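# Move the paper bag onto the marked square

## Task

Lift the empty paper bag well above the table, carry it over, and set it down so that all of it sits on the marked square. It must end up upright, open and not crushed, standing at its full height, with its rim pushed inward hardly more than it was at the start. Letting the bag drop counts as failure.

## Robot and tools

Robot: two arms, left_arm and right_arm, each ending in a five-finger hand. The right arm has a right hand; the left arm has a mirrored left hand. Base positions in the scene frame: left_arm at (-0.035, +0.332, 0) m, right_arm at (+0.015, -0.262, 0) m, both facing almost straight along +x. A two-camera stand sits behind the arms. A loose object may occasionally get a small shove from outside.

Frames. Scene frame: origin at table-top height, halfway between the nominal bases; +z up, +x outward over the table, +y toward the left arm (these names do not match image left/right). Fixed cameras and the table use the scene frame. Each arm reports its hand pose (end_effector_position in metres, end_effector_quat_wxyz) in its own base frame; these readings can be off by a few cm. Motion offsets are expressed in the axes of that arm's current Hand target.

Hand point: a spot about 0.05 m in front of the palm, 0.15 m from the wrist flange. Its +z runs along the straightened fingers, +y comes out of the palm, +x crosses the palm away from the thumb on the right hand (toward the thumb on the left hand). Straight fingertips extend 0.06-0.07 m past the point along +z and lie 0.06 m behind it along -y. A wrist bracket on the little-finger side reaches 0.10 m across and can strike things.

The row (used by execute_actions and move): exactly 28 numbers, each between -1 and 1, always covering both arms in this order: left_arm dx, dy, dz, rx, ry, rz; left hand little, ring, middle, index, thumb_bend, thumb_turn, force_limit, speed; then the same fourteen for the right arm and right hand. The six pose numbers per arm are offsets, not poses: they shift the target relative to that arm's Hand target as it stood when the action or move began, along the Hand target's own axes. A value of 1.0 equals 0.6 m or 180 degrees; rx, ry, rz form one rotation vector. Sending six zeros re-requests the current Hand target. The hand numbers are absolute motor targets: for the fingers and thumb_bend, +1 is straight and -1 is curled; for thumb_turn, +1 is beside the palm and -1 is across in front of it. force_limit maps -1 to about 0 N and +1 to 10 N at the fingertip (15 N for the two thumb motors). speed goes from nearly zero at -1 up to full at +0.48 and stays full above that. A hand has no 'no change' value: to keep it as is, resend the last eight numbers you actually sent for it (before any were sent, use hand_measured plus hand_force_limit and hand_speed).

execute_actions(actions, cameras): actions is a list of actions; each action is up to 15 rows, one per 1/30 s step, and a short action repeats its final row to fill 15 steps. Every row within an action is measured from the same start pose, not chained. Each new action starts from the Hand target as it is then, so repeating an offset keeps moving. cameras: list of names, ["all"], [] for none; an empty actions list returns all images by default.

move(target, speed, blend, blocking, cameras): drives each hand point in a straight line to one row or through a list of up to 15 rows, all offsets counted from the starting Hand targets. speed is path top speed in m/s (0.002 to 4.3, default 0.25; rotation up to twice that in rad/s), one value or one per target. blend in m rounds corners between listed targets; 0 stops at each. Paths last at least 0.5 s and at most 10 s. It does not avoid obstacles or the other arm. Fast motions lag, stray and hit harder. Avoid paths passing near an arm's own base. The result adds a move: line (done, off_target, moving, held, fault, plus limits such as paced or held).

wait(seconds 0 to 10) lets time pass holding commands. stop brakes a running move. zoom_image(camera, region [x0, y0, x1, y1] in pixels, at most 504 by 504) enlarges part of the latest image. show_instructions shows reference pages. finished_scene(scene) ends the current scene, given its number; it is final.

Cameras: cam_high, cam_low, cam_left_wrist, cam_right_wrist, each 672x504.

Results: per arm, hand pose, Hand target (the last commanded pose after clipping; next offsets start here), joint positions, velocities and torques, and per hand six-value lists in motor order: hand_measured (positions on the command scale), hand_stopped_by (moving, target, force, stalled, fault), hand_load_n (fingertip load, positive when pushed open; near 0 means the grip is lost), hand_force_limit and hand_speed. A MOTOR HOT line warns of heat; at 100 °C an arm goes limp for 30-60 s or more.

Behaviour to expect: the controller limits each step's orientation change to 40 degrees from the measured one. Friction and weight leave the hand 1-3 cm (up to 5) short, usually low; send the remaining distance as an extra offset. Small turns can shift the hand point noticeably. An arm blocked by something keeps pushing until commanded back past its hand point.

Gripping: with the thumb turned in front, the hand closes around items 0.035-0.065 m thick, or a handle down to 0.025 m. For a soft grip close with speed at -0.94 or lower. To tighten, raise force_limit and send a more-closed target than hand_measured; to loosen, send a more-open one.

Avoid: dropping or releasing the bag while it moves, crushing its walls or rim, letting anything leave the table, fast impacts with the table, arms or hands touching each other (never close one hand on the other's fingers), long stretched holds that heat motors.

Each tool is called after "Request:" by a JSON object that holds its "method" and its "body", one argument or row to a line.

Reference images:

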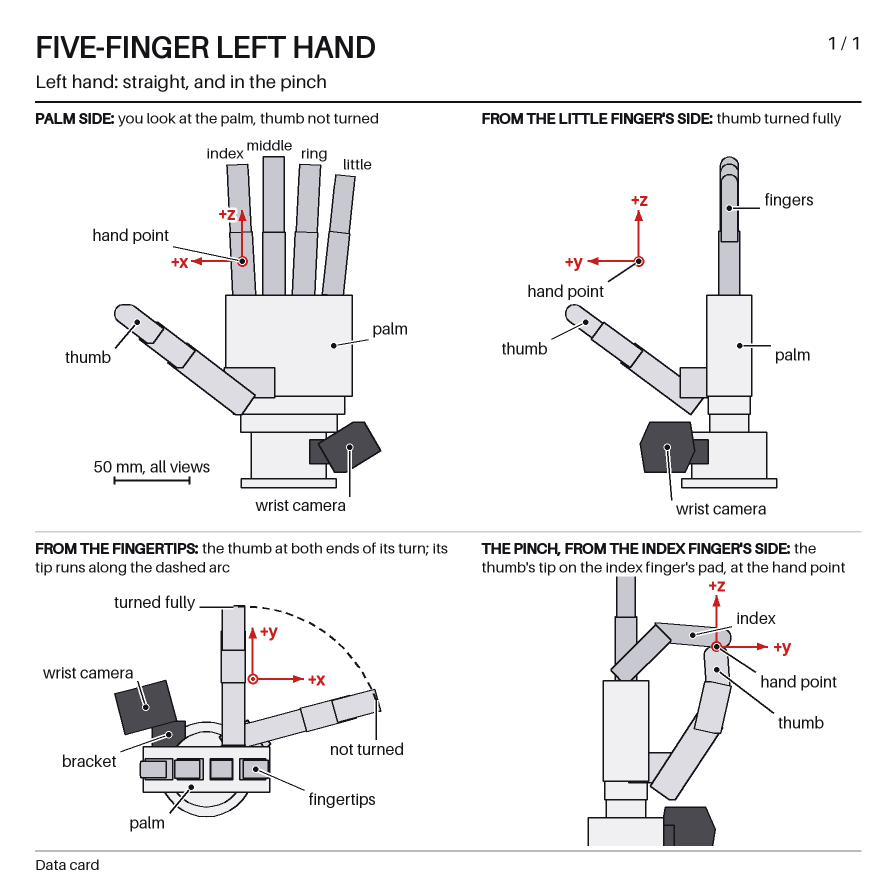

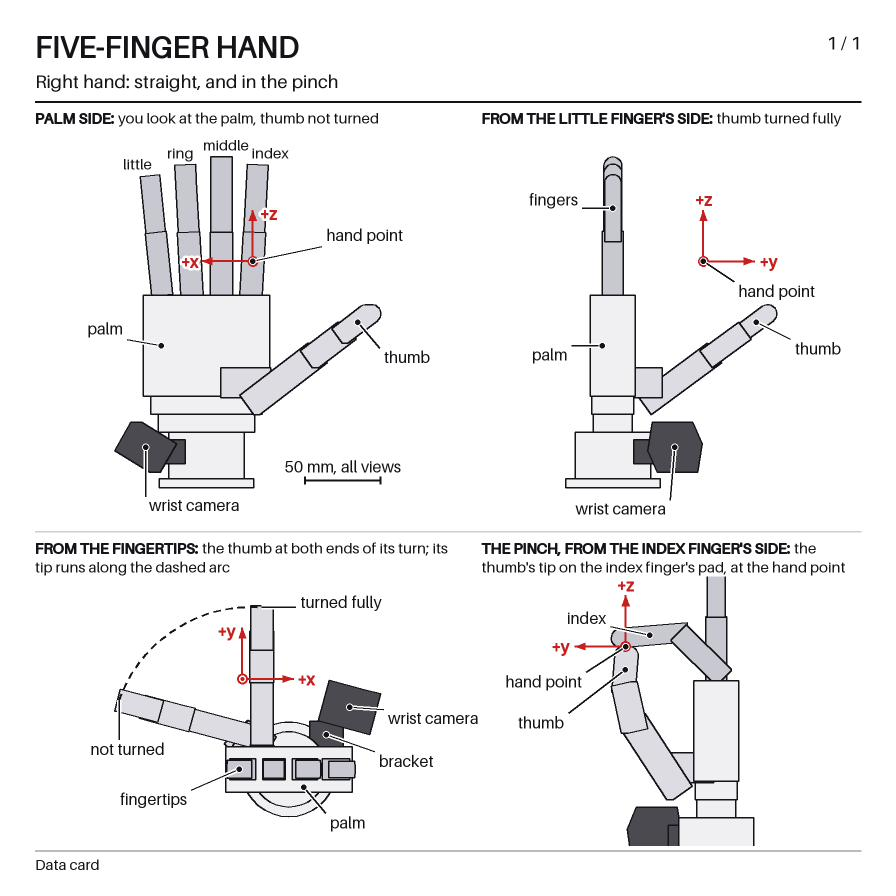

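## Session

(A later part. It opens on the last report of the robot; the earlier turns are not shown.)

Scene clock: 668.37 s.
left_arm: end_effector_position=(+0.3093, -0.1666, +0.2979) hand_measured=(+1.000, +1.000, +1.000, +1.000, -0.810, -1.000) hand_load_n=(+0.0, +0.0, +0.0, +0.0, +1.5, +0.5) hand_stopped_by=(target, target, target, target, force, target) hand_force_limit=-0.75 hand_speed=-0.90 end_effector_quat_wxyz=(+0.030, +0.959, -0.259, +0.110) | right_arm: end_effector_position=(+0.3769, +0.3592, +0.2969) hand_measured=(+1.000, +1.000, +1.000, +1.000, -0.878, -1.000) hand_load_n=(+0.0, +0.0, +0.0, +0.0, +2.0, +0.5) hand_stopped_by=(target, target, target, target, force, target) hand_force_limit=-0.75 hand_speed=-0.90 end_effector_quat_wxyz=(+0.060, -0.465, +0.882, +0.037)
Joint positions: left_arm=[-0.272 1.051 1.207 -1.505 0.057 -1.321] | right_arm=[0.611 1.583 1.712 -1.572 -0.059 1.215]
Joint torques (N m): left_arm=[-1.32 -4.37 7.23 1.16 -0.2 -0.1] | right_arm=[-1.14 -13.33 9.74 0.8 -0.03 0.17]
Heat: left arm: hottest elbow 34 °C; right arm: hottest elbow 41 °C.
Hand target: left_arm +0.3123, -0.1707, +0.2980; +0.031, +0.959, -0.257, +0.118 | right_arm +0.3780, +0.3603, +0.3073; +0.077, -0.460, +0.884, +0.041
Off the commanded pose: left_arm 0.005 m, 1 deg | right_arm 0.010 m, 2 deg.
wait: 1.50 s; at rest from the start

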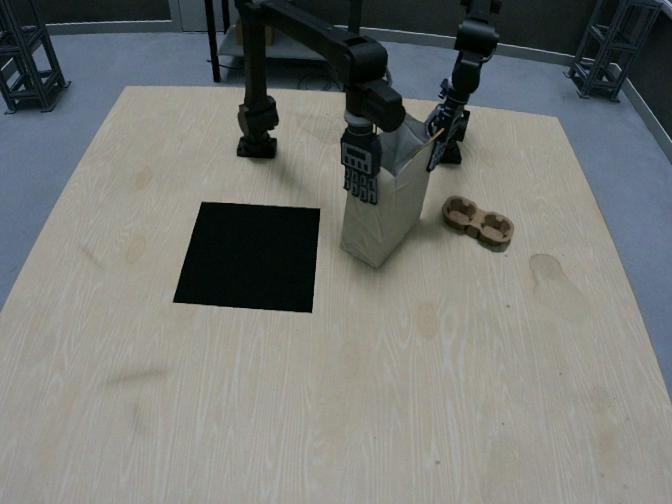

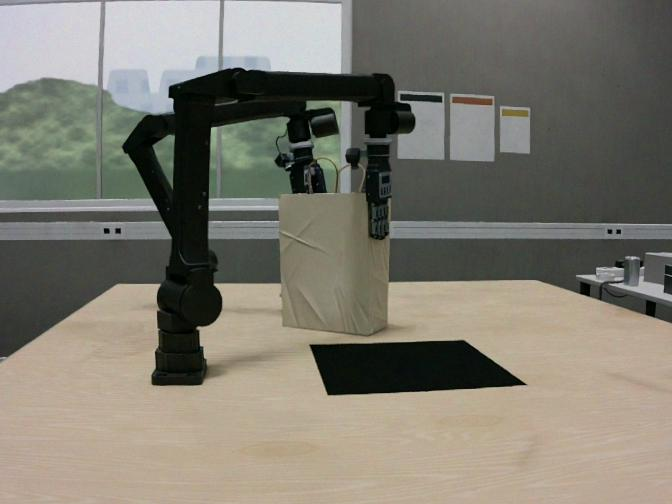

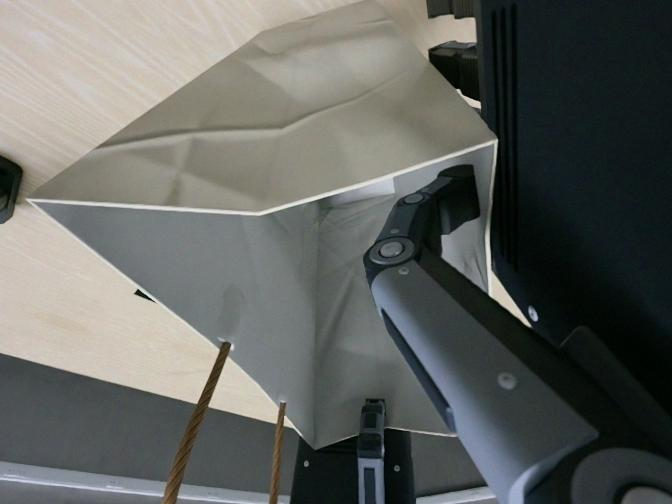

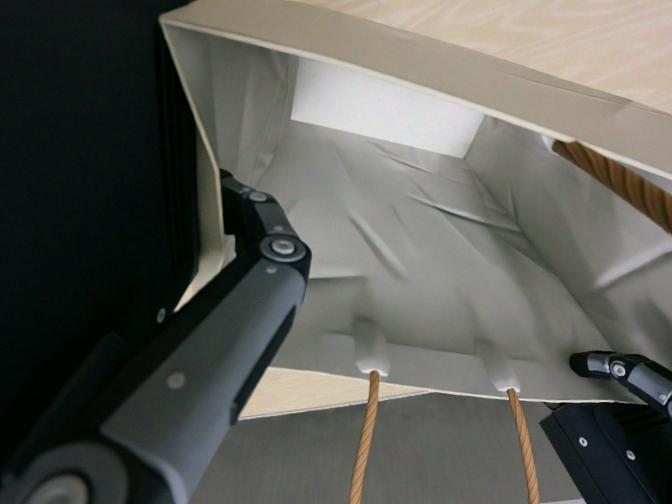

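Request:
{"method": "move", "body": {
  "target": [0.0121,0,-0.0485,0,0,0,1,1,1,1,-1,-1,-0.75,-0.9, -0.0087,0,-0.0493,0,0,0,1,1,1,1,-1,-1,-0.75,-0.9],
  "speed": 0.06,
  "cameras": ["all"]
}}

Scene clock: 674.00 s.
left_arm: end_effector_position=(+0.3026, -0.1648, +0.3046) hand_measured=(+1.000, +1.000, +1.000, +1.000, -0.810, -1.000) hand_load_n=(+0.0, +0.0, +0.0, +0.0, +1.5, +0.0) hand_stopped_by=(target, target, target, target, force, target) hand_force_limit=-0.75 hand_speed=-0.90 end_effector_quat_wxyz=(+0.029, +0.960, -0.259, +0.097) | right_arm: end_effector_position=(+0.3702, +0.3563, +0.3119) hand_measured=(+1.000, +1.000, +1.000, +1.000, -0.878, -1.000) hand_load_n=(+0.0, +0.0, +0.0, +0.0, +1.5, +0.0) hand_stopped_by=(target, target, target, target, force, target) hand_force_limit=-0.75 hand_speed=-0.90 end_effector_quat_wxyz=(+0.050, -0.465, +0.883, +0.040)
Joint positions: left_arm=[-0.272 1.054 1.231 -1.552 0.057 -1.321] | right_arm=[0.611 1.583 1.752 -1.63 -0.067 1.215]
Joint torques (N m): left_arm=[-1.2 -3.6 11.86 0.17 -0.18 -0.1] | right_arm=[-1.2 -12.28 14.56 -0.16 -0.03 0.16]
Heat: left arm: hottest elbow 34 °C; right arm: hottest elbow 41 °C.
Hand target: left_arm +0.3122, -0.1707, +0.3280; +0.031, +0.959, -0.257, +0.118 | right_arm +0.3780, +0.3603, +0.3373; +0.077, -0.460, +0.884, +0.041
Off the commanded pose: left_arm 0.026 m, 2 deg | right_arm 0.027 m, 3 deg.
move: off_target (left_arm, right_arm)

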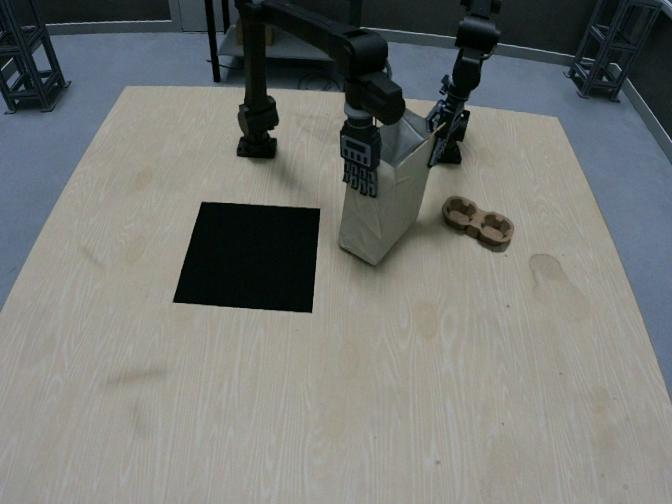

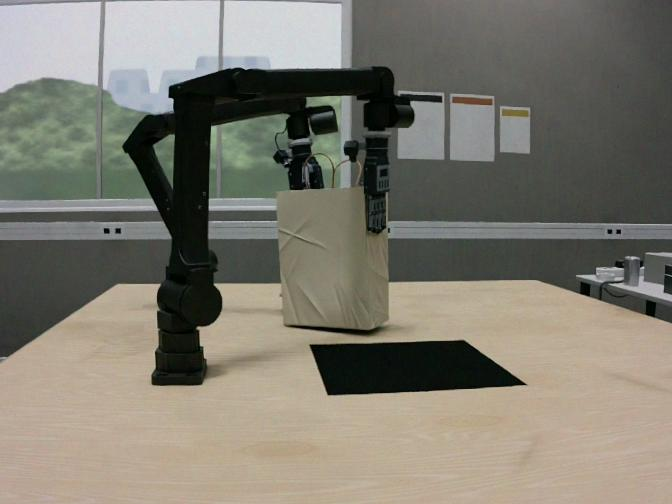

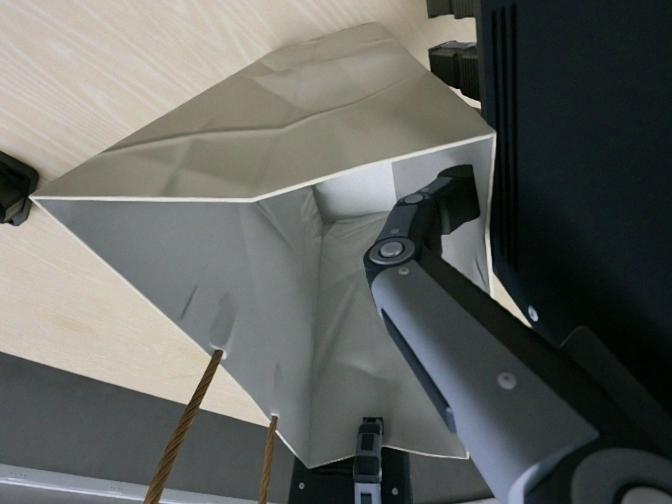

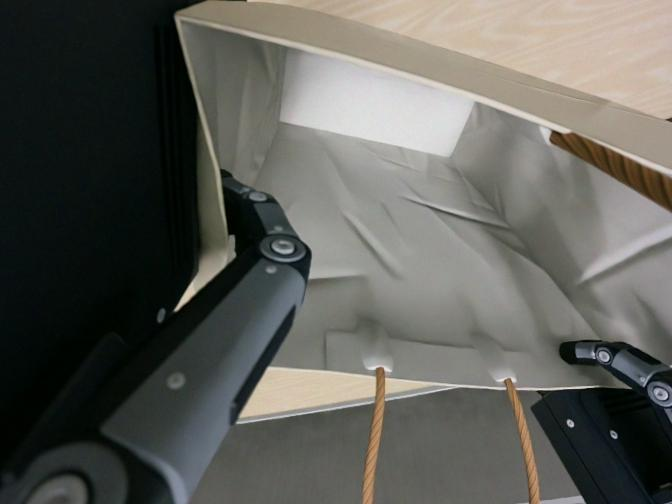

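Request:
{"method": "move", "body": {
  "target": [0.0202,0,-0.0808,0,0,0,1,1,1,1,-1,-1,-0.75,-0.9, -0.0116,0,-0.0657,0,0,0,1,1,1,1,-1,-1,-0.75,-0.9],
  "speed": 0.06,
  "cameras": ["all"]
}}

Scene clock: 678.50 s.
left_arm: end_effector_position=(+0.3041, -0.1652, +0.3538) hand_measured=(+1.000, +1.000, +1.000, +1.000, -0.810, -1.000) hand_load_n=(+0.0, +0.0, +0.0, +0.0, +1.5, +0.0) hand_stopped_by=(target, target, target, target, force, target) hand_force_limit=-0.75 hand_speed=-0.90 end_effector_quat_wxyz=(+0.029, +0.961, -0.259, +0.094) | right_arm: end_effector_position=(+0.3731, +0.3583, +0.3486) hand_measured=(+1.000, +1.000, +1.000, +1.000, -0.878, -1.000) hand_load_n=(+0.0, +0.0, +0.0, +0.0, +1.5, +0.0) hand_stopped_by=(target, target, target, target, force, target) hand_force_limit=-0.75 hand_speed=-0.90 end_effector_quat_wxyz=(+0.071, -0.465, +0.881, +0.043)
Joint positions: left_arm=[-0.272 1.092 1.391 -1.68 0.057 -1.321] | right_arm=[0.611 1.583 1.846 -1.681 -0.067 1.215]
Joint torques (N m): left_arm=[-1.32 -3.9 11.82 0.24 -0.18 -0.1] | right_arm=[-1.38 -12.69 14.28 -0.1 -0.1 0.2]
Heat: left arm: hottest elbow 35 °C; right arm: hottest elbow 42 °C.
Hand target: left_arm +0.3122, -0.1708, +0.3780; +0.031, +0.959, -0.257, +0.118 | right_arm +0.3781, +0.3603, +0.3773; +0.077, -0.460, +0.884, +0.041
Off the commanded pose: left_arm 0.026 m, 3 deg | right_arm 0.029 m, 1 deg.
joint sent to its limit (right arm) — joint 4 (wrist pitch), lower limit. The joint targets are off in position, not in orientation.
move: off_target (left_arm, right_arm)

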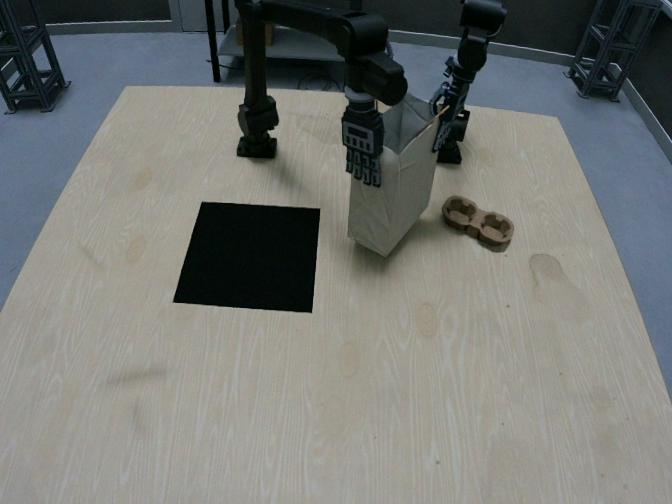

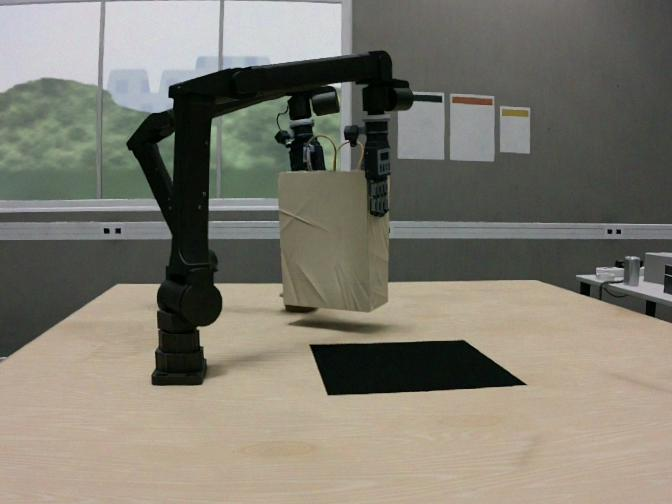

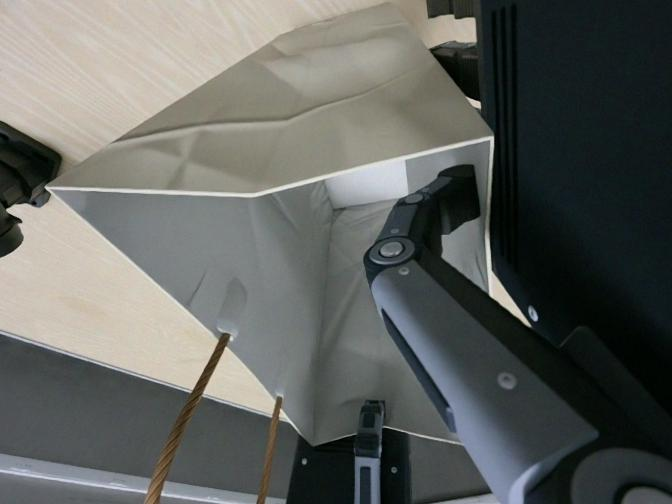

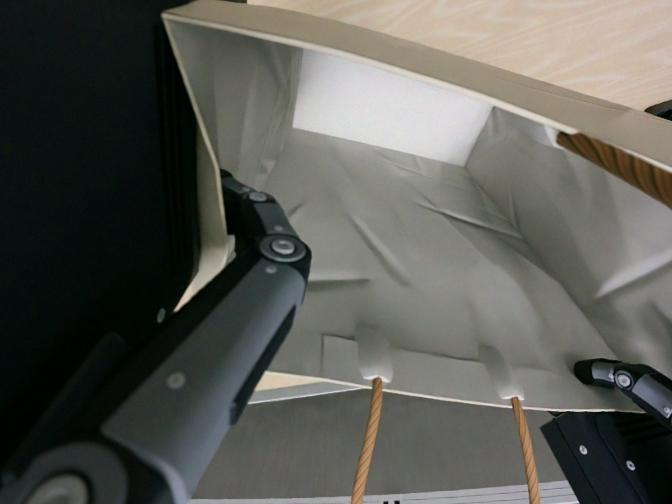

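Request:
{"method": "move", "body": {
  "target": [0.0995,0.0927,0.0075,0,0,0,1,1,1,1,-1,-1,-0.75,-0.9, 0.088,-0.0987,-0.0327,0,0,0,1,1,1,1,-1,-1,-0.75,-0.9],
  "speed": 0.06,
  "cameras": ["all"]
}}

Scene clock: 698.27 s.
left_arm: end_effector_position=(+0.3272, -0.2378, +0.3637) hand_measured=(+1.000, +1.000, +1.000, +1.000, -0.810, -1.000) hand_load_n=(+0.0, +0.0, +0.0, +0.0, +1.5, +0.0) hand_stopped_by=(target, target, target, target, force, target) hand_force_limit=-0.75 hand_speed=-0.90 end_effector_quat_wxyz=(+0.023, +0.962, -0.258, +0.091) | right_arm: end_effector_position=(+0.3985, +0.2886, +0.3777) hand_measured=(+1.000, +1.000, +1.000, +1.000, -0.878, -1.000) hand_load_n=(+0.0, +0.0, +0.0, +0.0, +1.5, +0.5) hand_stopped_by=(target, target, target, target, force, target) hand_force_limit=-0.75 hand_speed=-0.90 end_effector_quat_wxyz=(+0.106, -0.452, +0.884, +0.045)
Joint positions: left_arm=[-0.47 1.224 1.521 -1.68 0.008 -1.518] | right_arm=[0.453 1.514 1.835 -1.681 -0.095 1.088]
Joint torques (N m): left_arm=[-1.2 -5.95 11.71 0.61 -0.21 -0.1] | right_arm=[-2.14 -12.28 9.66 0.01 -0.18 -0.09]
Heat: left arm: hottest elbow 36 °C; right arm: hottest elbow 43 °C.
Hand target: left_arm +0.3356, -0.2485, +0.3880; +0.031, +0.959, -0.257, +0.118 | right_arm +0.3948, +0.2809, +0.3874; +0.077, -0.460, +0.884, +0.041
Off the commanded pose: left_arm 0.028 m, 3 deg | right_arm 0.013 m, 3 deg.
joint sent to its limit (right arm) — joint 4 (wrist pitch), lower limit. The joint targets are off in position and orientation.
move: off_target (left_arm, right_arm)

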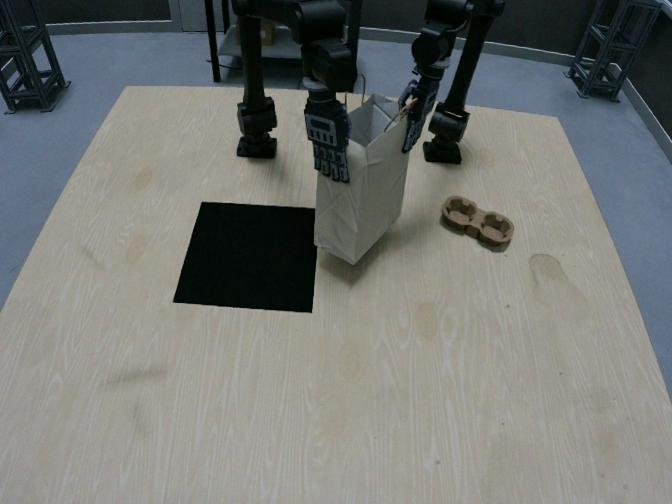

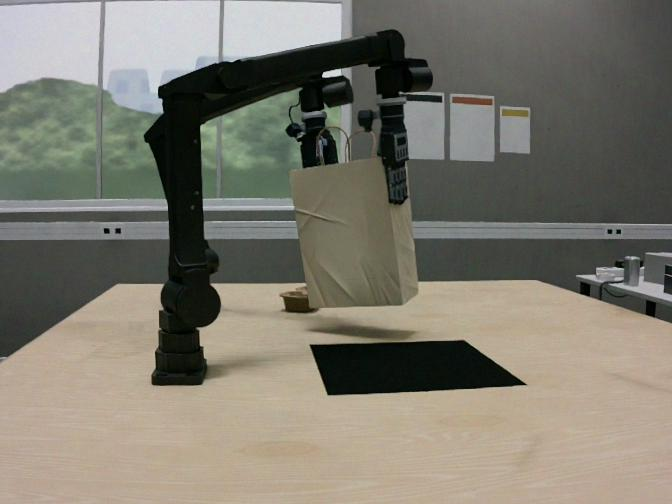

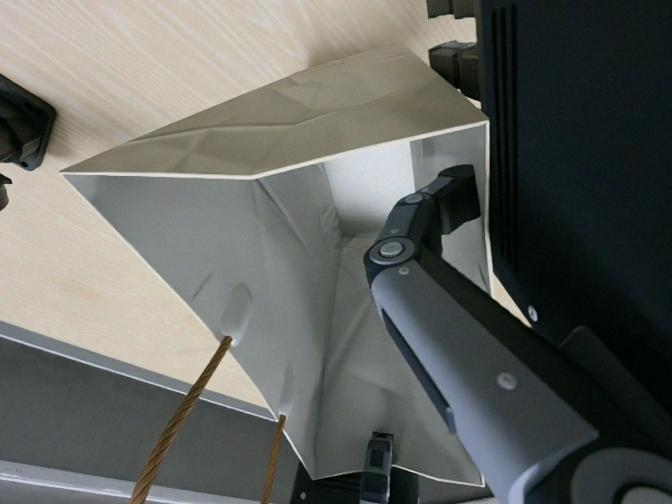

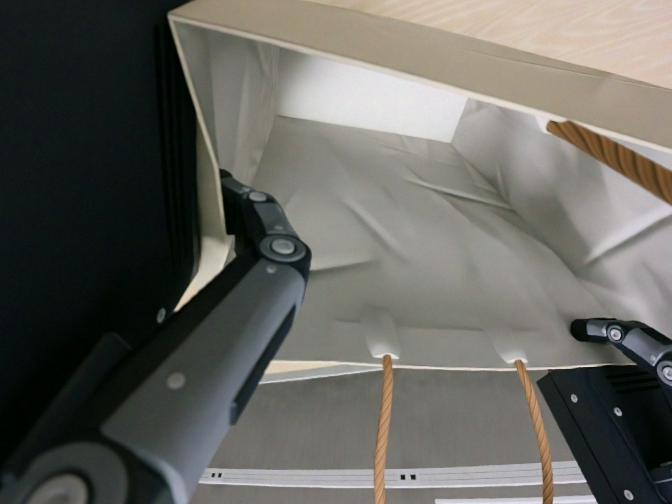

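Request:
{"method": "move", "body": {
  "target": [0.0975,0.0927,0.0155,0,0,0,1,1,1,1,-1,-1,-0.75,-0.9, 0.0952,-0.0987,0.0083,0,0,0,1,1,1,1,-1,-1,-0.75,-0.9],
  "speed": 0.06,
  "cameras": ["all"]
}}

Scene clock: 706.53 s.
left_arm: end_effector_position=(+0.3523, -0.3137, +0.3675) hand_measured=(+1.000, +1.000, +1.000, +1.000, -0.810, -1.000) hand_load_n=(+0.0, +0.0, +0.0, +0.0, +1.5, +0.0) hand_stopped_by=(target, target, target, target, force, target) hand_force_limit=-0.75 hand_speed=-0.90 end_effector_quat_wxyz=(+0.020, +0.962, -0.258, +0.091) | right_arm: end_effector_position=(+0.4170, +0.2067, +0.3641) hand_measured=(+1.000, +1.000, +1.000, +1.000, -0.878, -1.000) hand_load_n=(+0.0, +0.0, +0.0, +0.0, +1.5, +0.0) hand_stopped_by=(target, target, target, target, force, target) hand_force_limit=-0.75 hand_speed=-0.90 end_effector_quat_wxyz=(+0.097, -0.450, +0.887, +0.041)
Joint positions: left_arm=[-0.616 1.384 1.678 -1.68 -0.026 -1.66] | right_arm=[0.269 1.486 1.772 -1.681 -0.119 0.91]
Joint torques (N m): left_arm=[-1.14 -8.76 11.96 0.57 -0.25 -0.1] | right_arm=[-2.08 -11.69 9.52 -0.03 -0.17 -0.1]
Heat: left arm: hottest elbow 36 °C; right arm: hottest elbow 43 °C.
Hand target: left_arm +0.3589, -0.3261, +0.3931; +0.031, +0.959, -0.257, +0.118 | right_arm +0.4116, +0.2016, +0.3725; +0.077, -0.460, +0.884, +0.041
Off the commanded pose: left_arm 0.029 m, 3 deg | right_arm 0.011 m, 3 deg.
joint sent to its limit (right arm) — joint 4 (wrist pitch), lower limit. The joint targets are off in position, not in orientation.
move: off_target (left_arm, right_arm)

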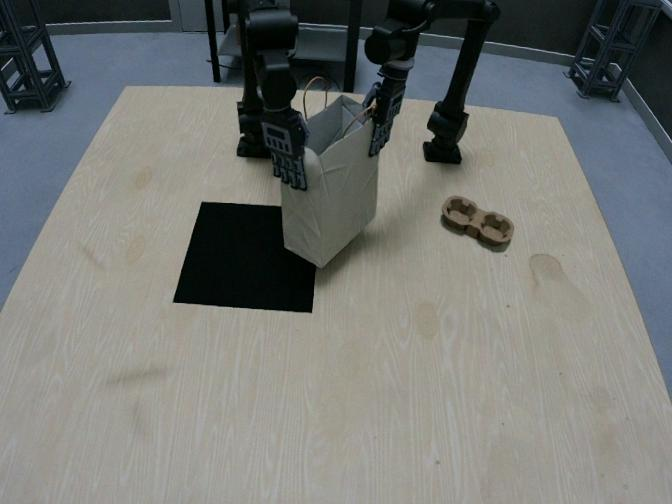

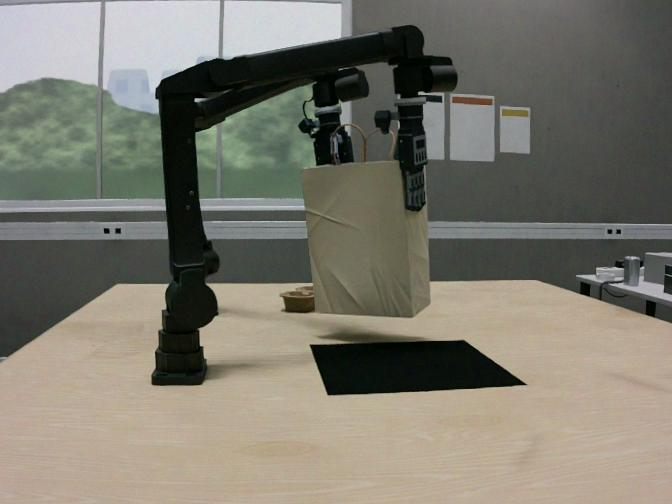

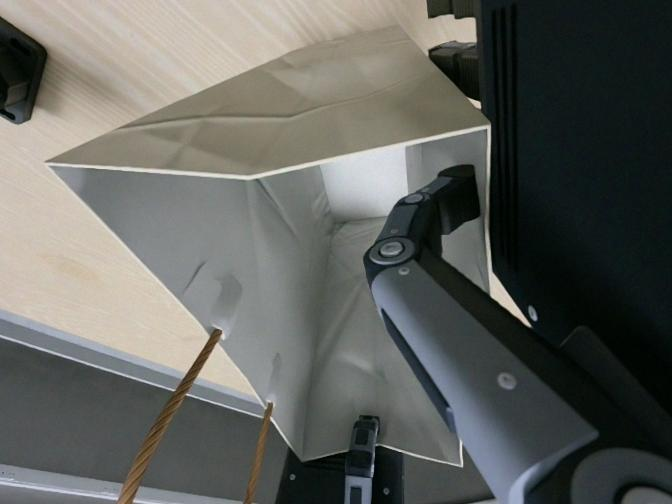

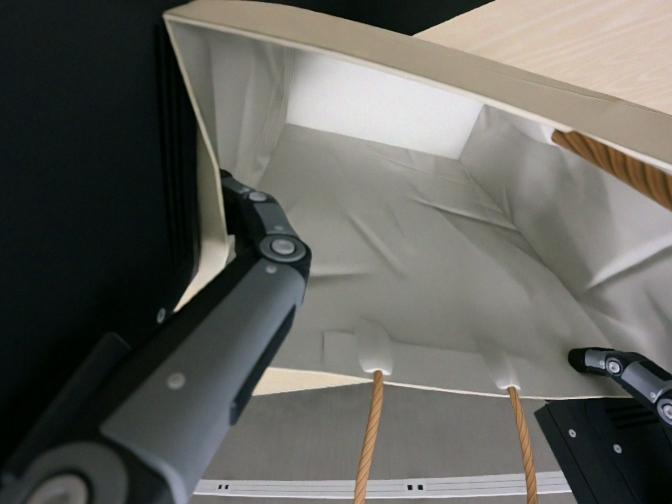

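Request:
{"method": "move", "body": {
  "target": [0.0955,0.0927,0.0237,0,0,0,1,1,1,1,-1,-1,-0.75,-0.9, 0.0917,-0.0987,-0.0113,0,0,0,1,1,1,1,-1,-1,-0.75,-0.9],
  "speed": 0.06,
  "cameras": ["all"]
}}

Scene clock: 712.80 s.
left_arm: end_effector_position=(+0.3776, -0.3923, +0.3689) hand_measured=(+1.000, +1.000, +1.000, +1.000, -0.810, -1.000) hand_load_n=(+0.0, +0.0, +0.0, +0.0, +1.5, +0.5) hand_stopped_by=(target, target, target, target, force, target) hand_force_limit=-0.75 hand_speed=-0.90 end_effector_quat_wxyz=(+0.023, +0.961, -0.259, +0.097) | right_arm: end_effector_position=(+0.4342, +0.1239, +0.3620) hand_measured=(+1.000, +1.000, +1.000, +1.000, -0.878, -1.000) hand_load_n=(+0.0, +0.0, +0.0, +0.0, +1.5, +0.0) hand_stopped_by=(target, target, target, target, force, target) hand_force_limit=-0.75 hand_speed=-0.90 end_effector_quat_wxyz=(+0.105, -0.447, +0.888, +0.034)
Joint positions: left_arm=[-0.722 1.56 1.869 -1.686 -0.044 -1.761] | right_arm=[0.078 1.482 1.763 -1.681 -0.142 0.729]
Joint torques (N m): left_arm=[-1.26 -11.46 11.96 0.35 -0.26 -0.11] | right_arm=[-2.02 -11.46 9.66 -0.03 -0.28 -0.12]
Heat: left arm: hottest elbow 36 °C; right arm: hottest elbow 42 °C.
Hand target: left_arm +0.3822, -0.4038, +0.3931; +0.031, +0.959, -0.257, +0.118 | right_arm +0.4283, +0.1223, +0.3695; +0.077, -0.460, +0.884, +0.041
Off the commanded pose: left_arm 0.027 m, 3 deg | right_arm 0.010 m, 4 deg.
joint sent to its limit (left arm) — joint 4 (wrist pitch), lower limit. The joint targets are off in position, not in orientation.
joint sent to its limit (right arm) — joint 4 (wrist pitch), lower limit. The joint targets are off in position and orientation.
move: off_target (left_arm, right_arm)

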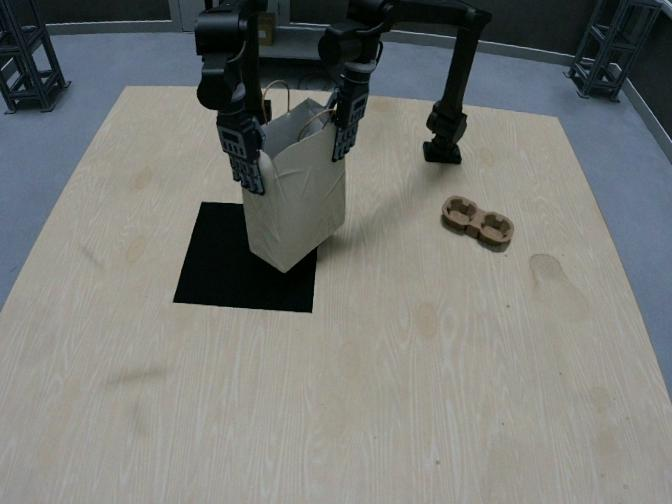

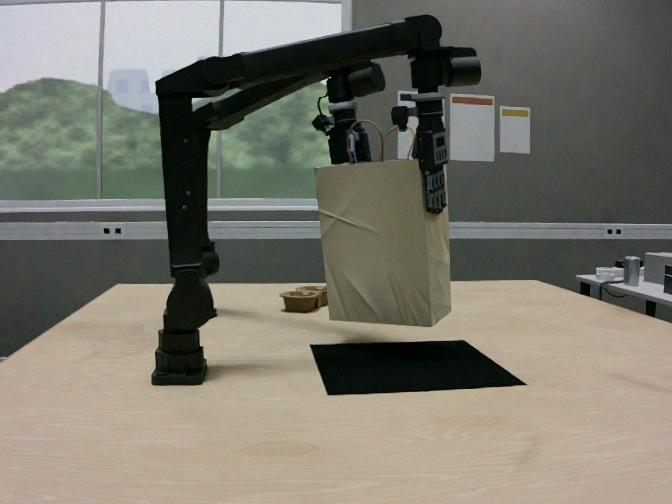

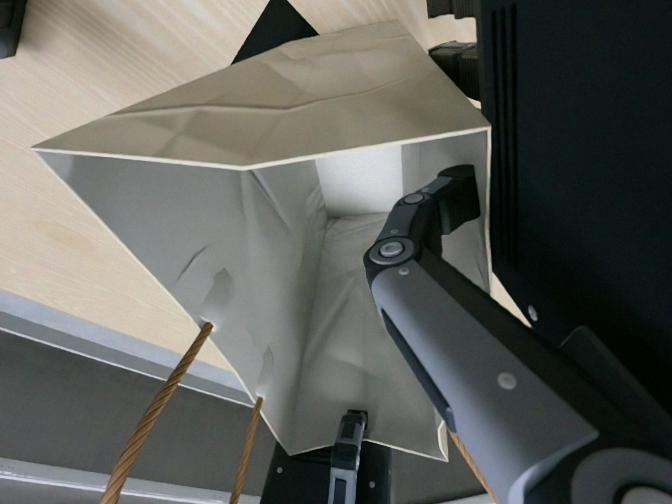

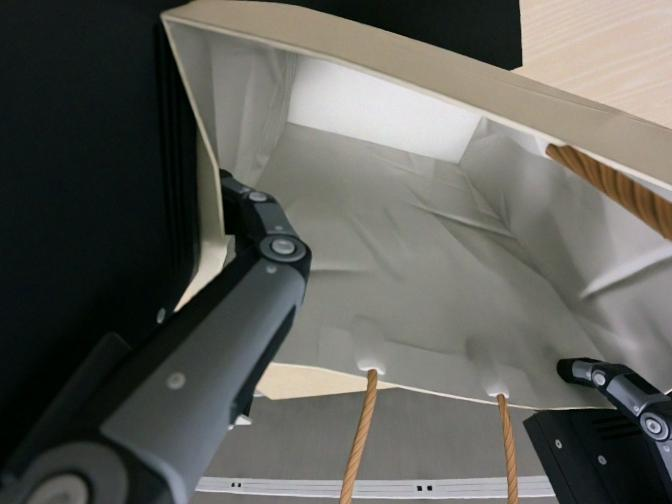

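Request:
{"method": "move", "body": {
  "target": [0.1117,0.1193,0.0225,0,0,0,1,1,1,1,-1,-1,-0.75,-0.9, 0.1153,-0.1292,-0.0205,0,0,0,1,1,1,1,-1,-1,-0.75,-0.9],
  "speed": 0.06,
  "cameras": ["all"]
}}

Request:
{"method": "zoom_image", "body": {
  "camera": "cam_high",
  "region": [150, 60, 380, 340]
}}

Scene clock: 735.20 s.
left_arm: end_effector_position=(+0.4067, -0.4848, +0.3698) hand_measured=(+1.000, +1.000, +1.000, +1.000, -0.810, -1.000) hand_load_n=(+0.0, +0.0, +0.0, +0.0, +2.0, +0.5) hand_stopped_by=(target, target, target, target, force, target) hand_force_limit=-0.75 hand_speed=-0.90 end_effector_quat_wxyz=(+0.033, +0.958, -0.256, +0.121) | right_arm: end_effector_position=(+0.4419, +0.0227, +0.3579) hand_measured=(+1.000, +1.000, +1.000, +1.000, -0.878, -1.000) hand_load_n=(+0.0, +0.0, -0.5, +0.0, +1.5, +0.5) hand_stopped_by=(target, target, target, target, force, target) hand_force_limit=-0.75 hand_speed=-0.90 end_effector_quat_wxyz=(+0.115, -0.443, +0.889, +0.023)
Joint positions: left_arm=[-0.817 1.772 2.13 -1.687 -0.072 -1.857] | right_arm=[-0.149 1.496 1.769 -1.681 -0.17 0.512]
Joint torques (N m): left_arm=[-1.67 -14.92 12.16 0.5 -0.24 -0.11] | right_arm=[-1.9 -8.94 14.01 -0.06 -0.28 -0.12]
Heat: left arm: hottest elbow 38 °C; right arm: hottest elbow 42 °C.
Hand target: left_arm +0.4056, -0.5000, +0.3962; +0.031, +0.959, -0.257, +0.118 | right_arm +0.4516, +0.0203, +0.3695; +0.077, -0.460, +0.884, +0.041
Off the commanded pose: left_arm 0.030 m, 0 deg | right_arm 0.015 m, 5 deg.
joint sent to its limit (left arm) — joint 4 (wrist pitch), lower limit. The joint targets are off in position and orientation.
joint sent to its limit (right arm) — joint 4 (wrist pitch), lower limit. The joint targets are off in position and orientation.
move: off_target (left_arm, right_arm)

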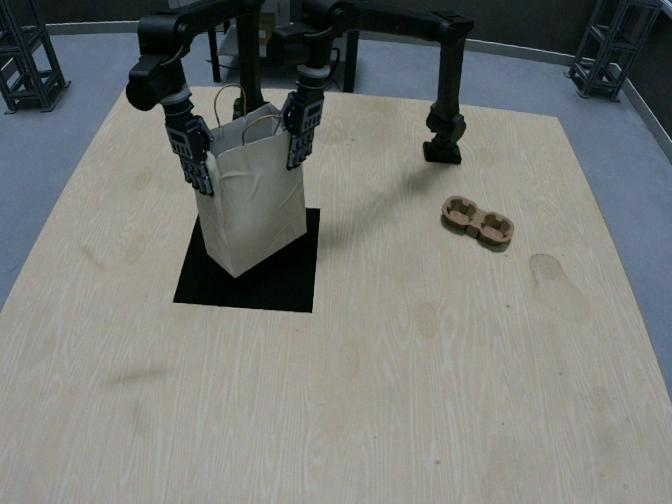

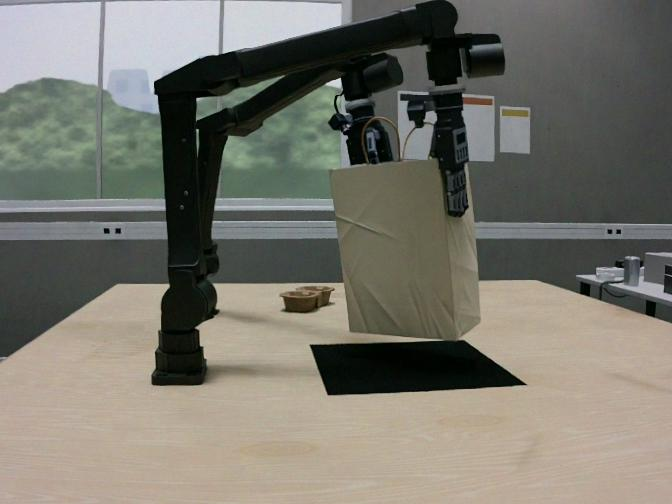

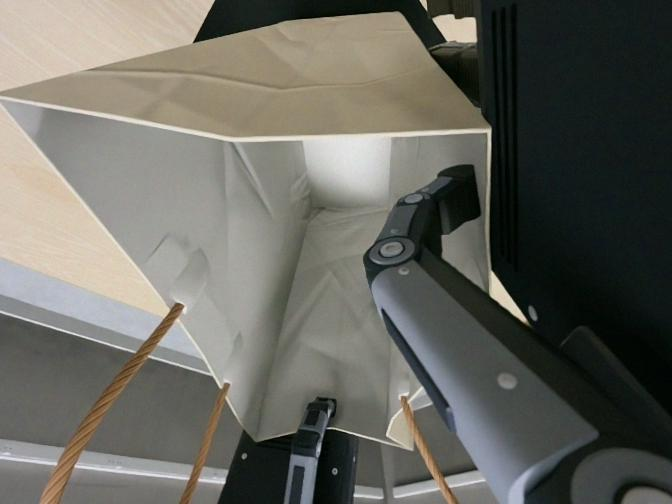

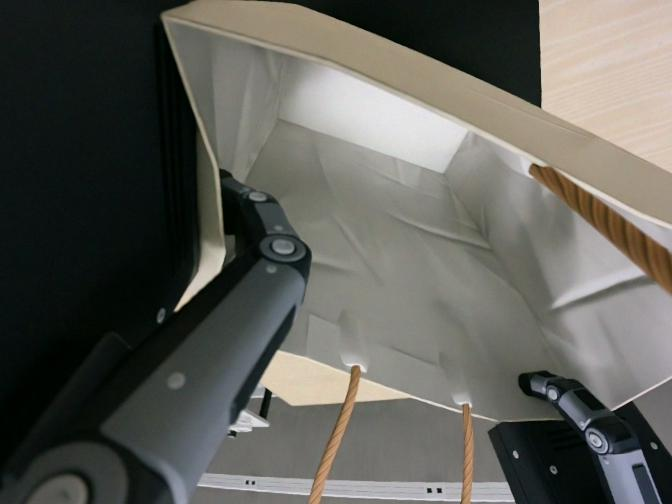

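Scaled by 1.800 from the camera's 672x504 image, which has a finer 960x720 frame.

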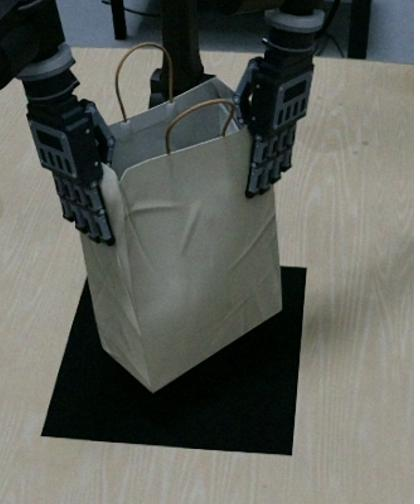

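Request:
{"method": "move", "body": {
  "target": [-0.0112,0.0308,0.0315,0,0,0,1,1,1,1,-1,-1,-0.75,-0.9, 0.0147,-0.0123,0.0567,0,0,0,1,1,1,1,-1,-1,-0.75,-0.9],
  "speed": 0.05,
  "cameras": ["all"]
}}

Request:
{"method": "zoom_image", "body": {
  "camera": "cam_high",
  "region": [150, 60, 380, 340]
}}

Scene clock: 764.50 s.
left_arm: end_effector_position=(+0.3915, -0.5045, +0.3590) hand_measured=(+1.000, +1.000, +1.000, +1.000, -0.810, -1.000) hand_load_n=(+0.0, +0.0, +0.0, +0.0, +1.5, +0.0) hand_stopped_by=(target, target, target, target, force, target) hand_force_limit=-0.75 hand_speed=-0.90 end_effector_quat_wxyz=(+0.032, +0.958, -0.260, +0.113) | right_arm: end_effector_position=(+0.4513, +0.0174, +0.3357) hand_measured=(+1.000, +1.000, +1.000, +1.000, -0.878, -1.000) hand_load_n=(+0.0, +0.0, +0.0, -0.5, +2.0, +0.5) hand_stopped_by=(target, target, target, target, force, target) hand_force_limit=-0.75 hand_speed=-0.90 end_effector_quat_wxyz=(+0.092, -0.450, +0.888, +0.033)
Joint positions: left_arm=[-0.858 1.79 2.13 -1.687 -0.073 -1.89] | right_arm=[-0.152 1.546 1.769 -1.681 -0.161 0.489]
Joint torques (N m): left_arm=[-1.38 -14.97 11.18 0.44 -0.3 -0.11] | right_arm=[-2.14 -9.64 11.21 -0.16 -0.09 -0.11]
Heat: left arm: hottest elbow 41 °C; right arm: hottest elbow 44 °C.
Hand target: left_arm +0.3946, -0.5150, +0.3762; +0.031, +0.959, -0.257, +0.118 | right_arm +0.4560, +0.0138, +0.3345; +0.077, -0.460, +0.884, +0.041
Off the commanded pose: left_arm 0.020 m, 1 deg | right_arm 0.006 m, 2 deg.
joint sent to its limit (left arm) — joint 4 (wrist pitch), lower limit. The joint targets are off in position, not in orientation.
joint sent to its limit (right arm) — joint 4 (wrist pitch), lower limit. The joint targets are off in position, not in orientation.
move: off_target (left_arm)

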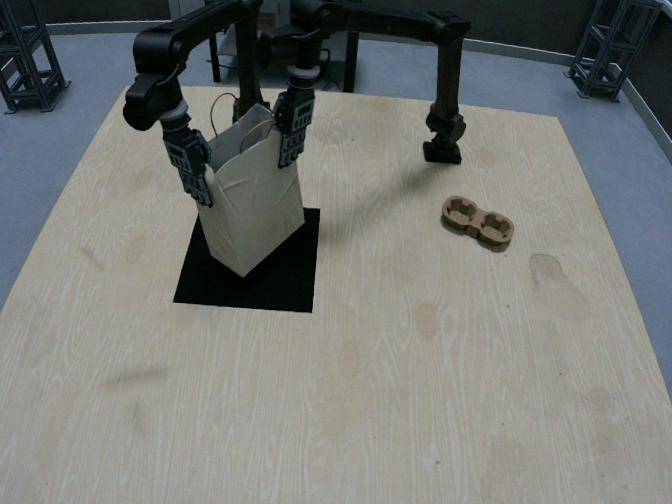

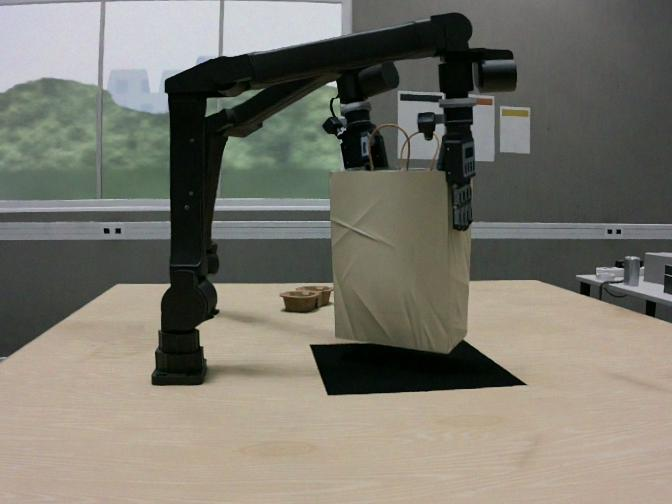

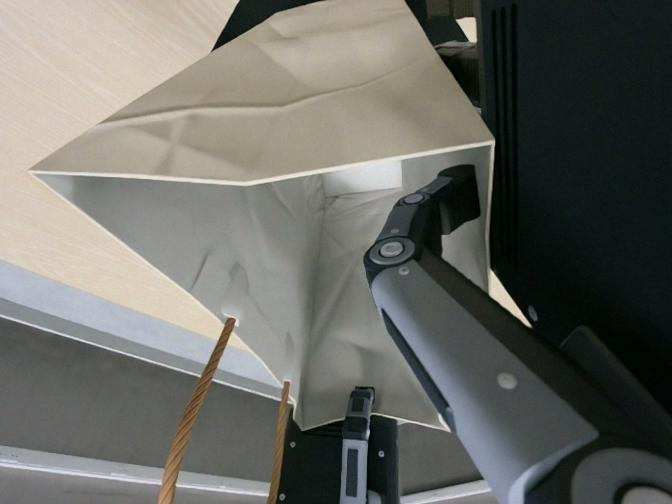

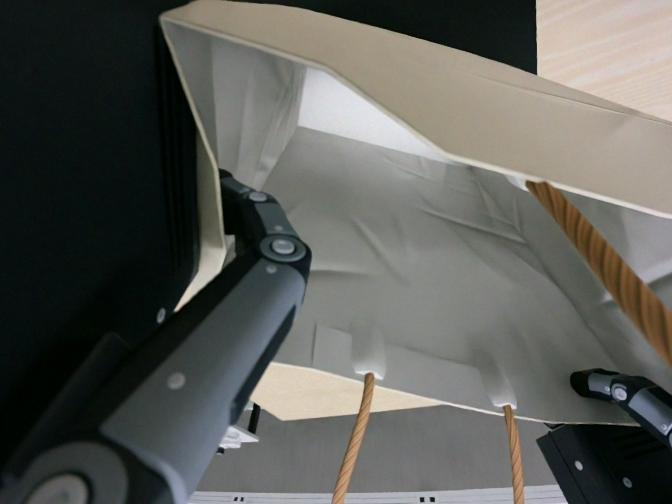

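Scaled by 1.800 from the camera's 672x504 image, which has a finer 960x720 frame.

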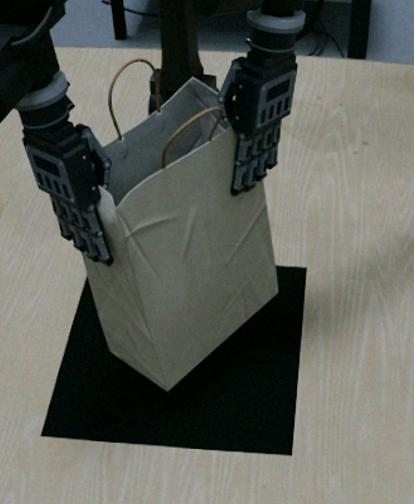

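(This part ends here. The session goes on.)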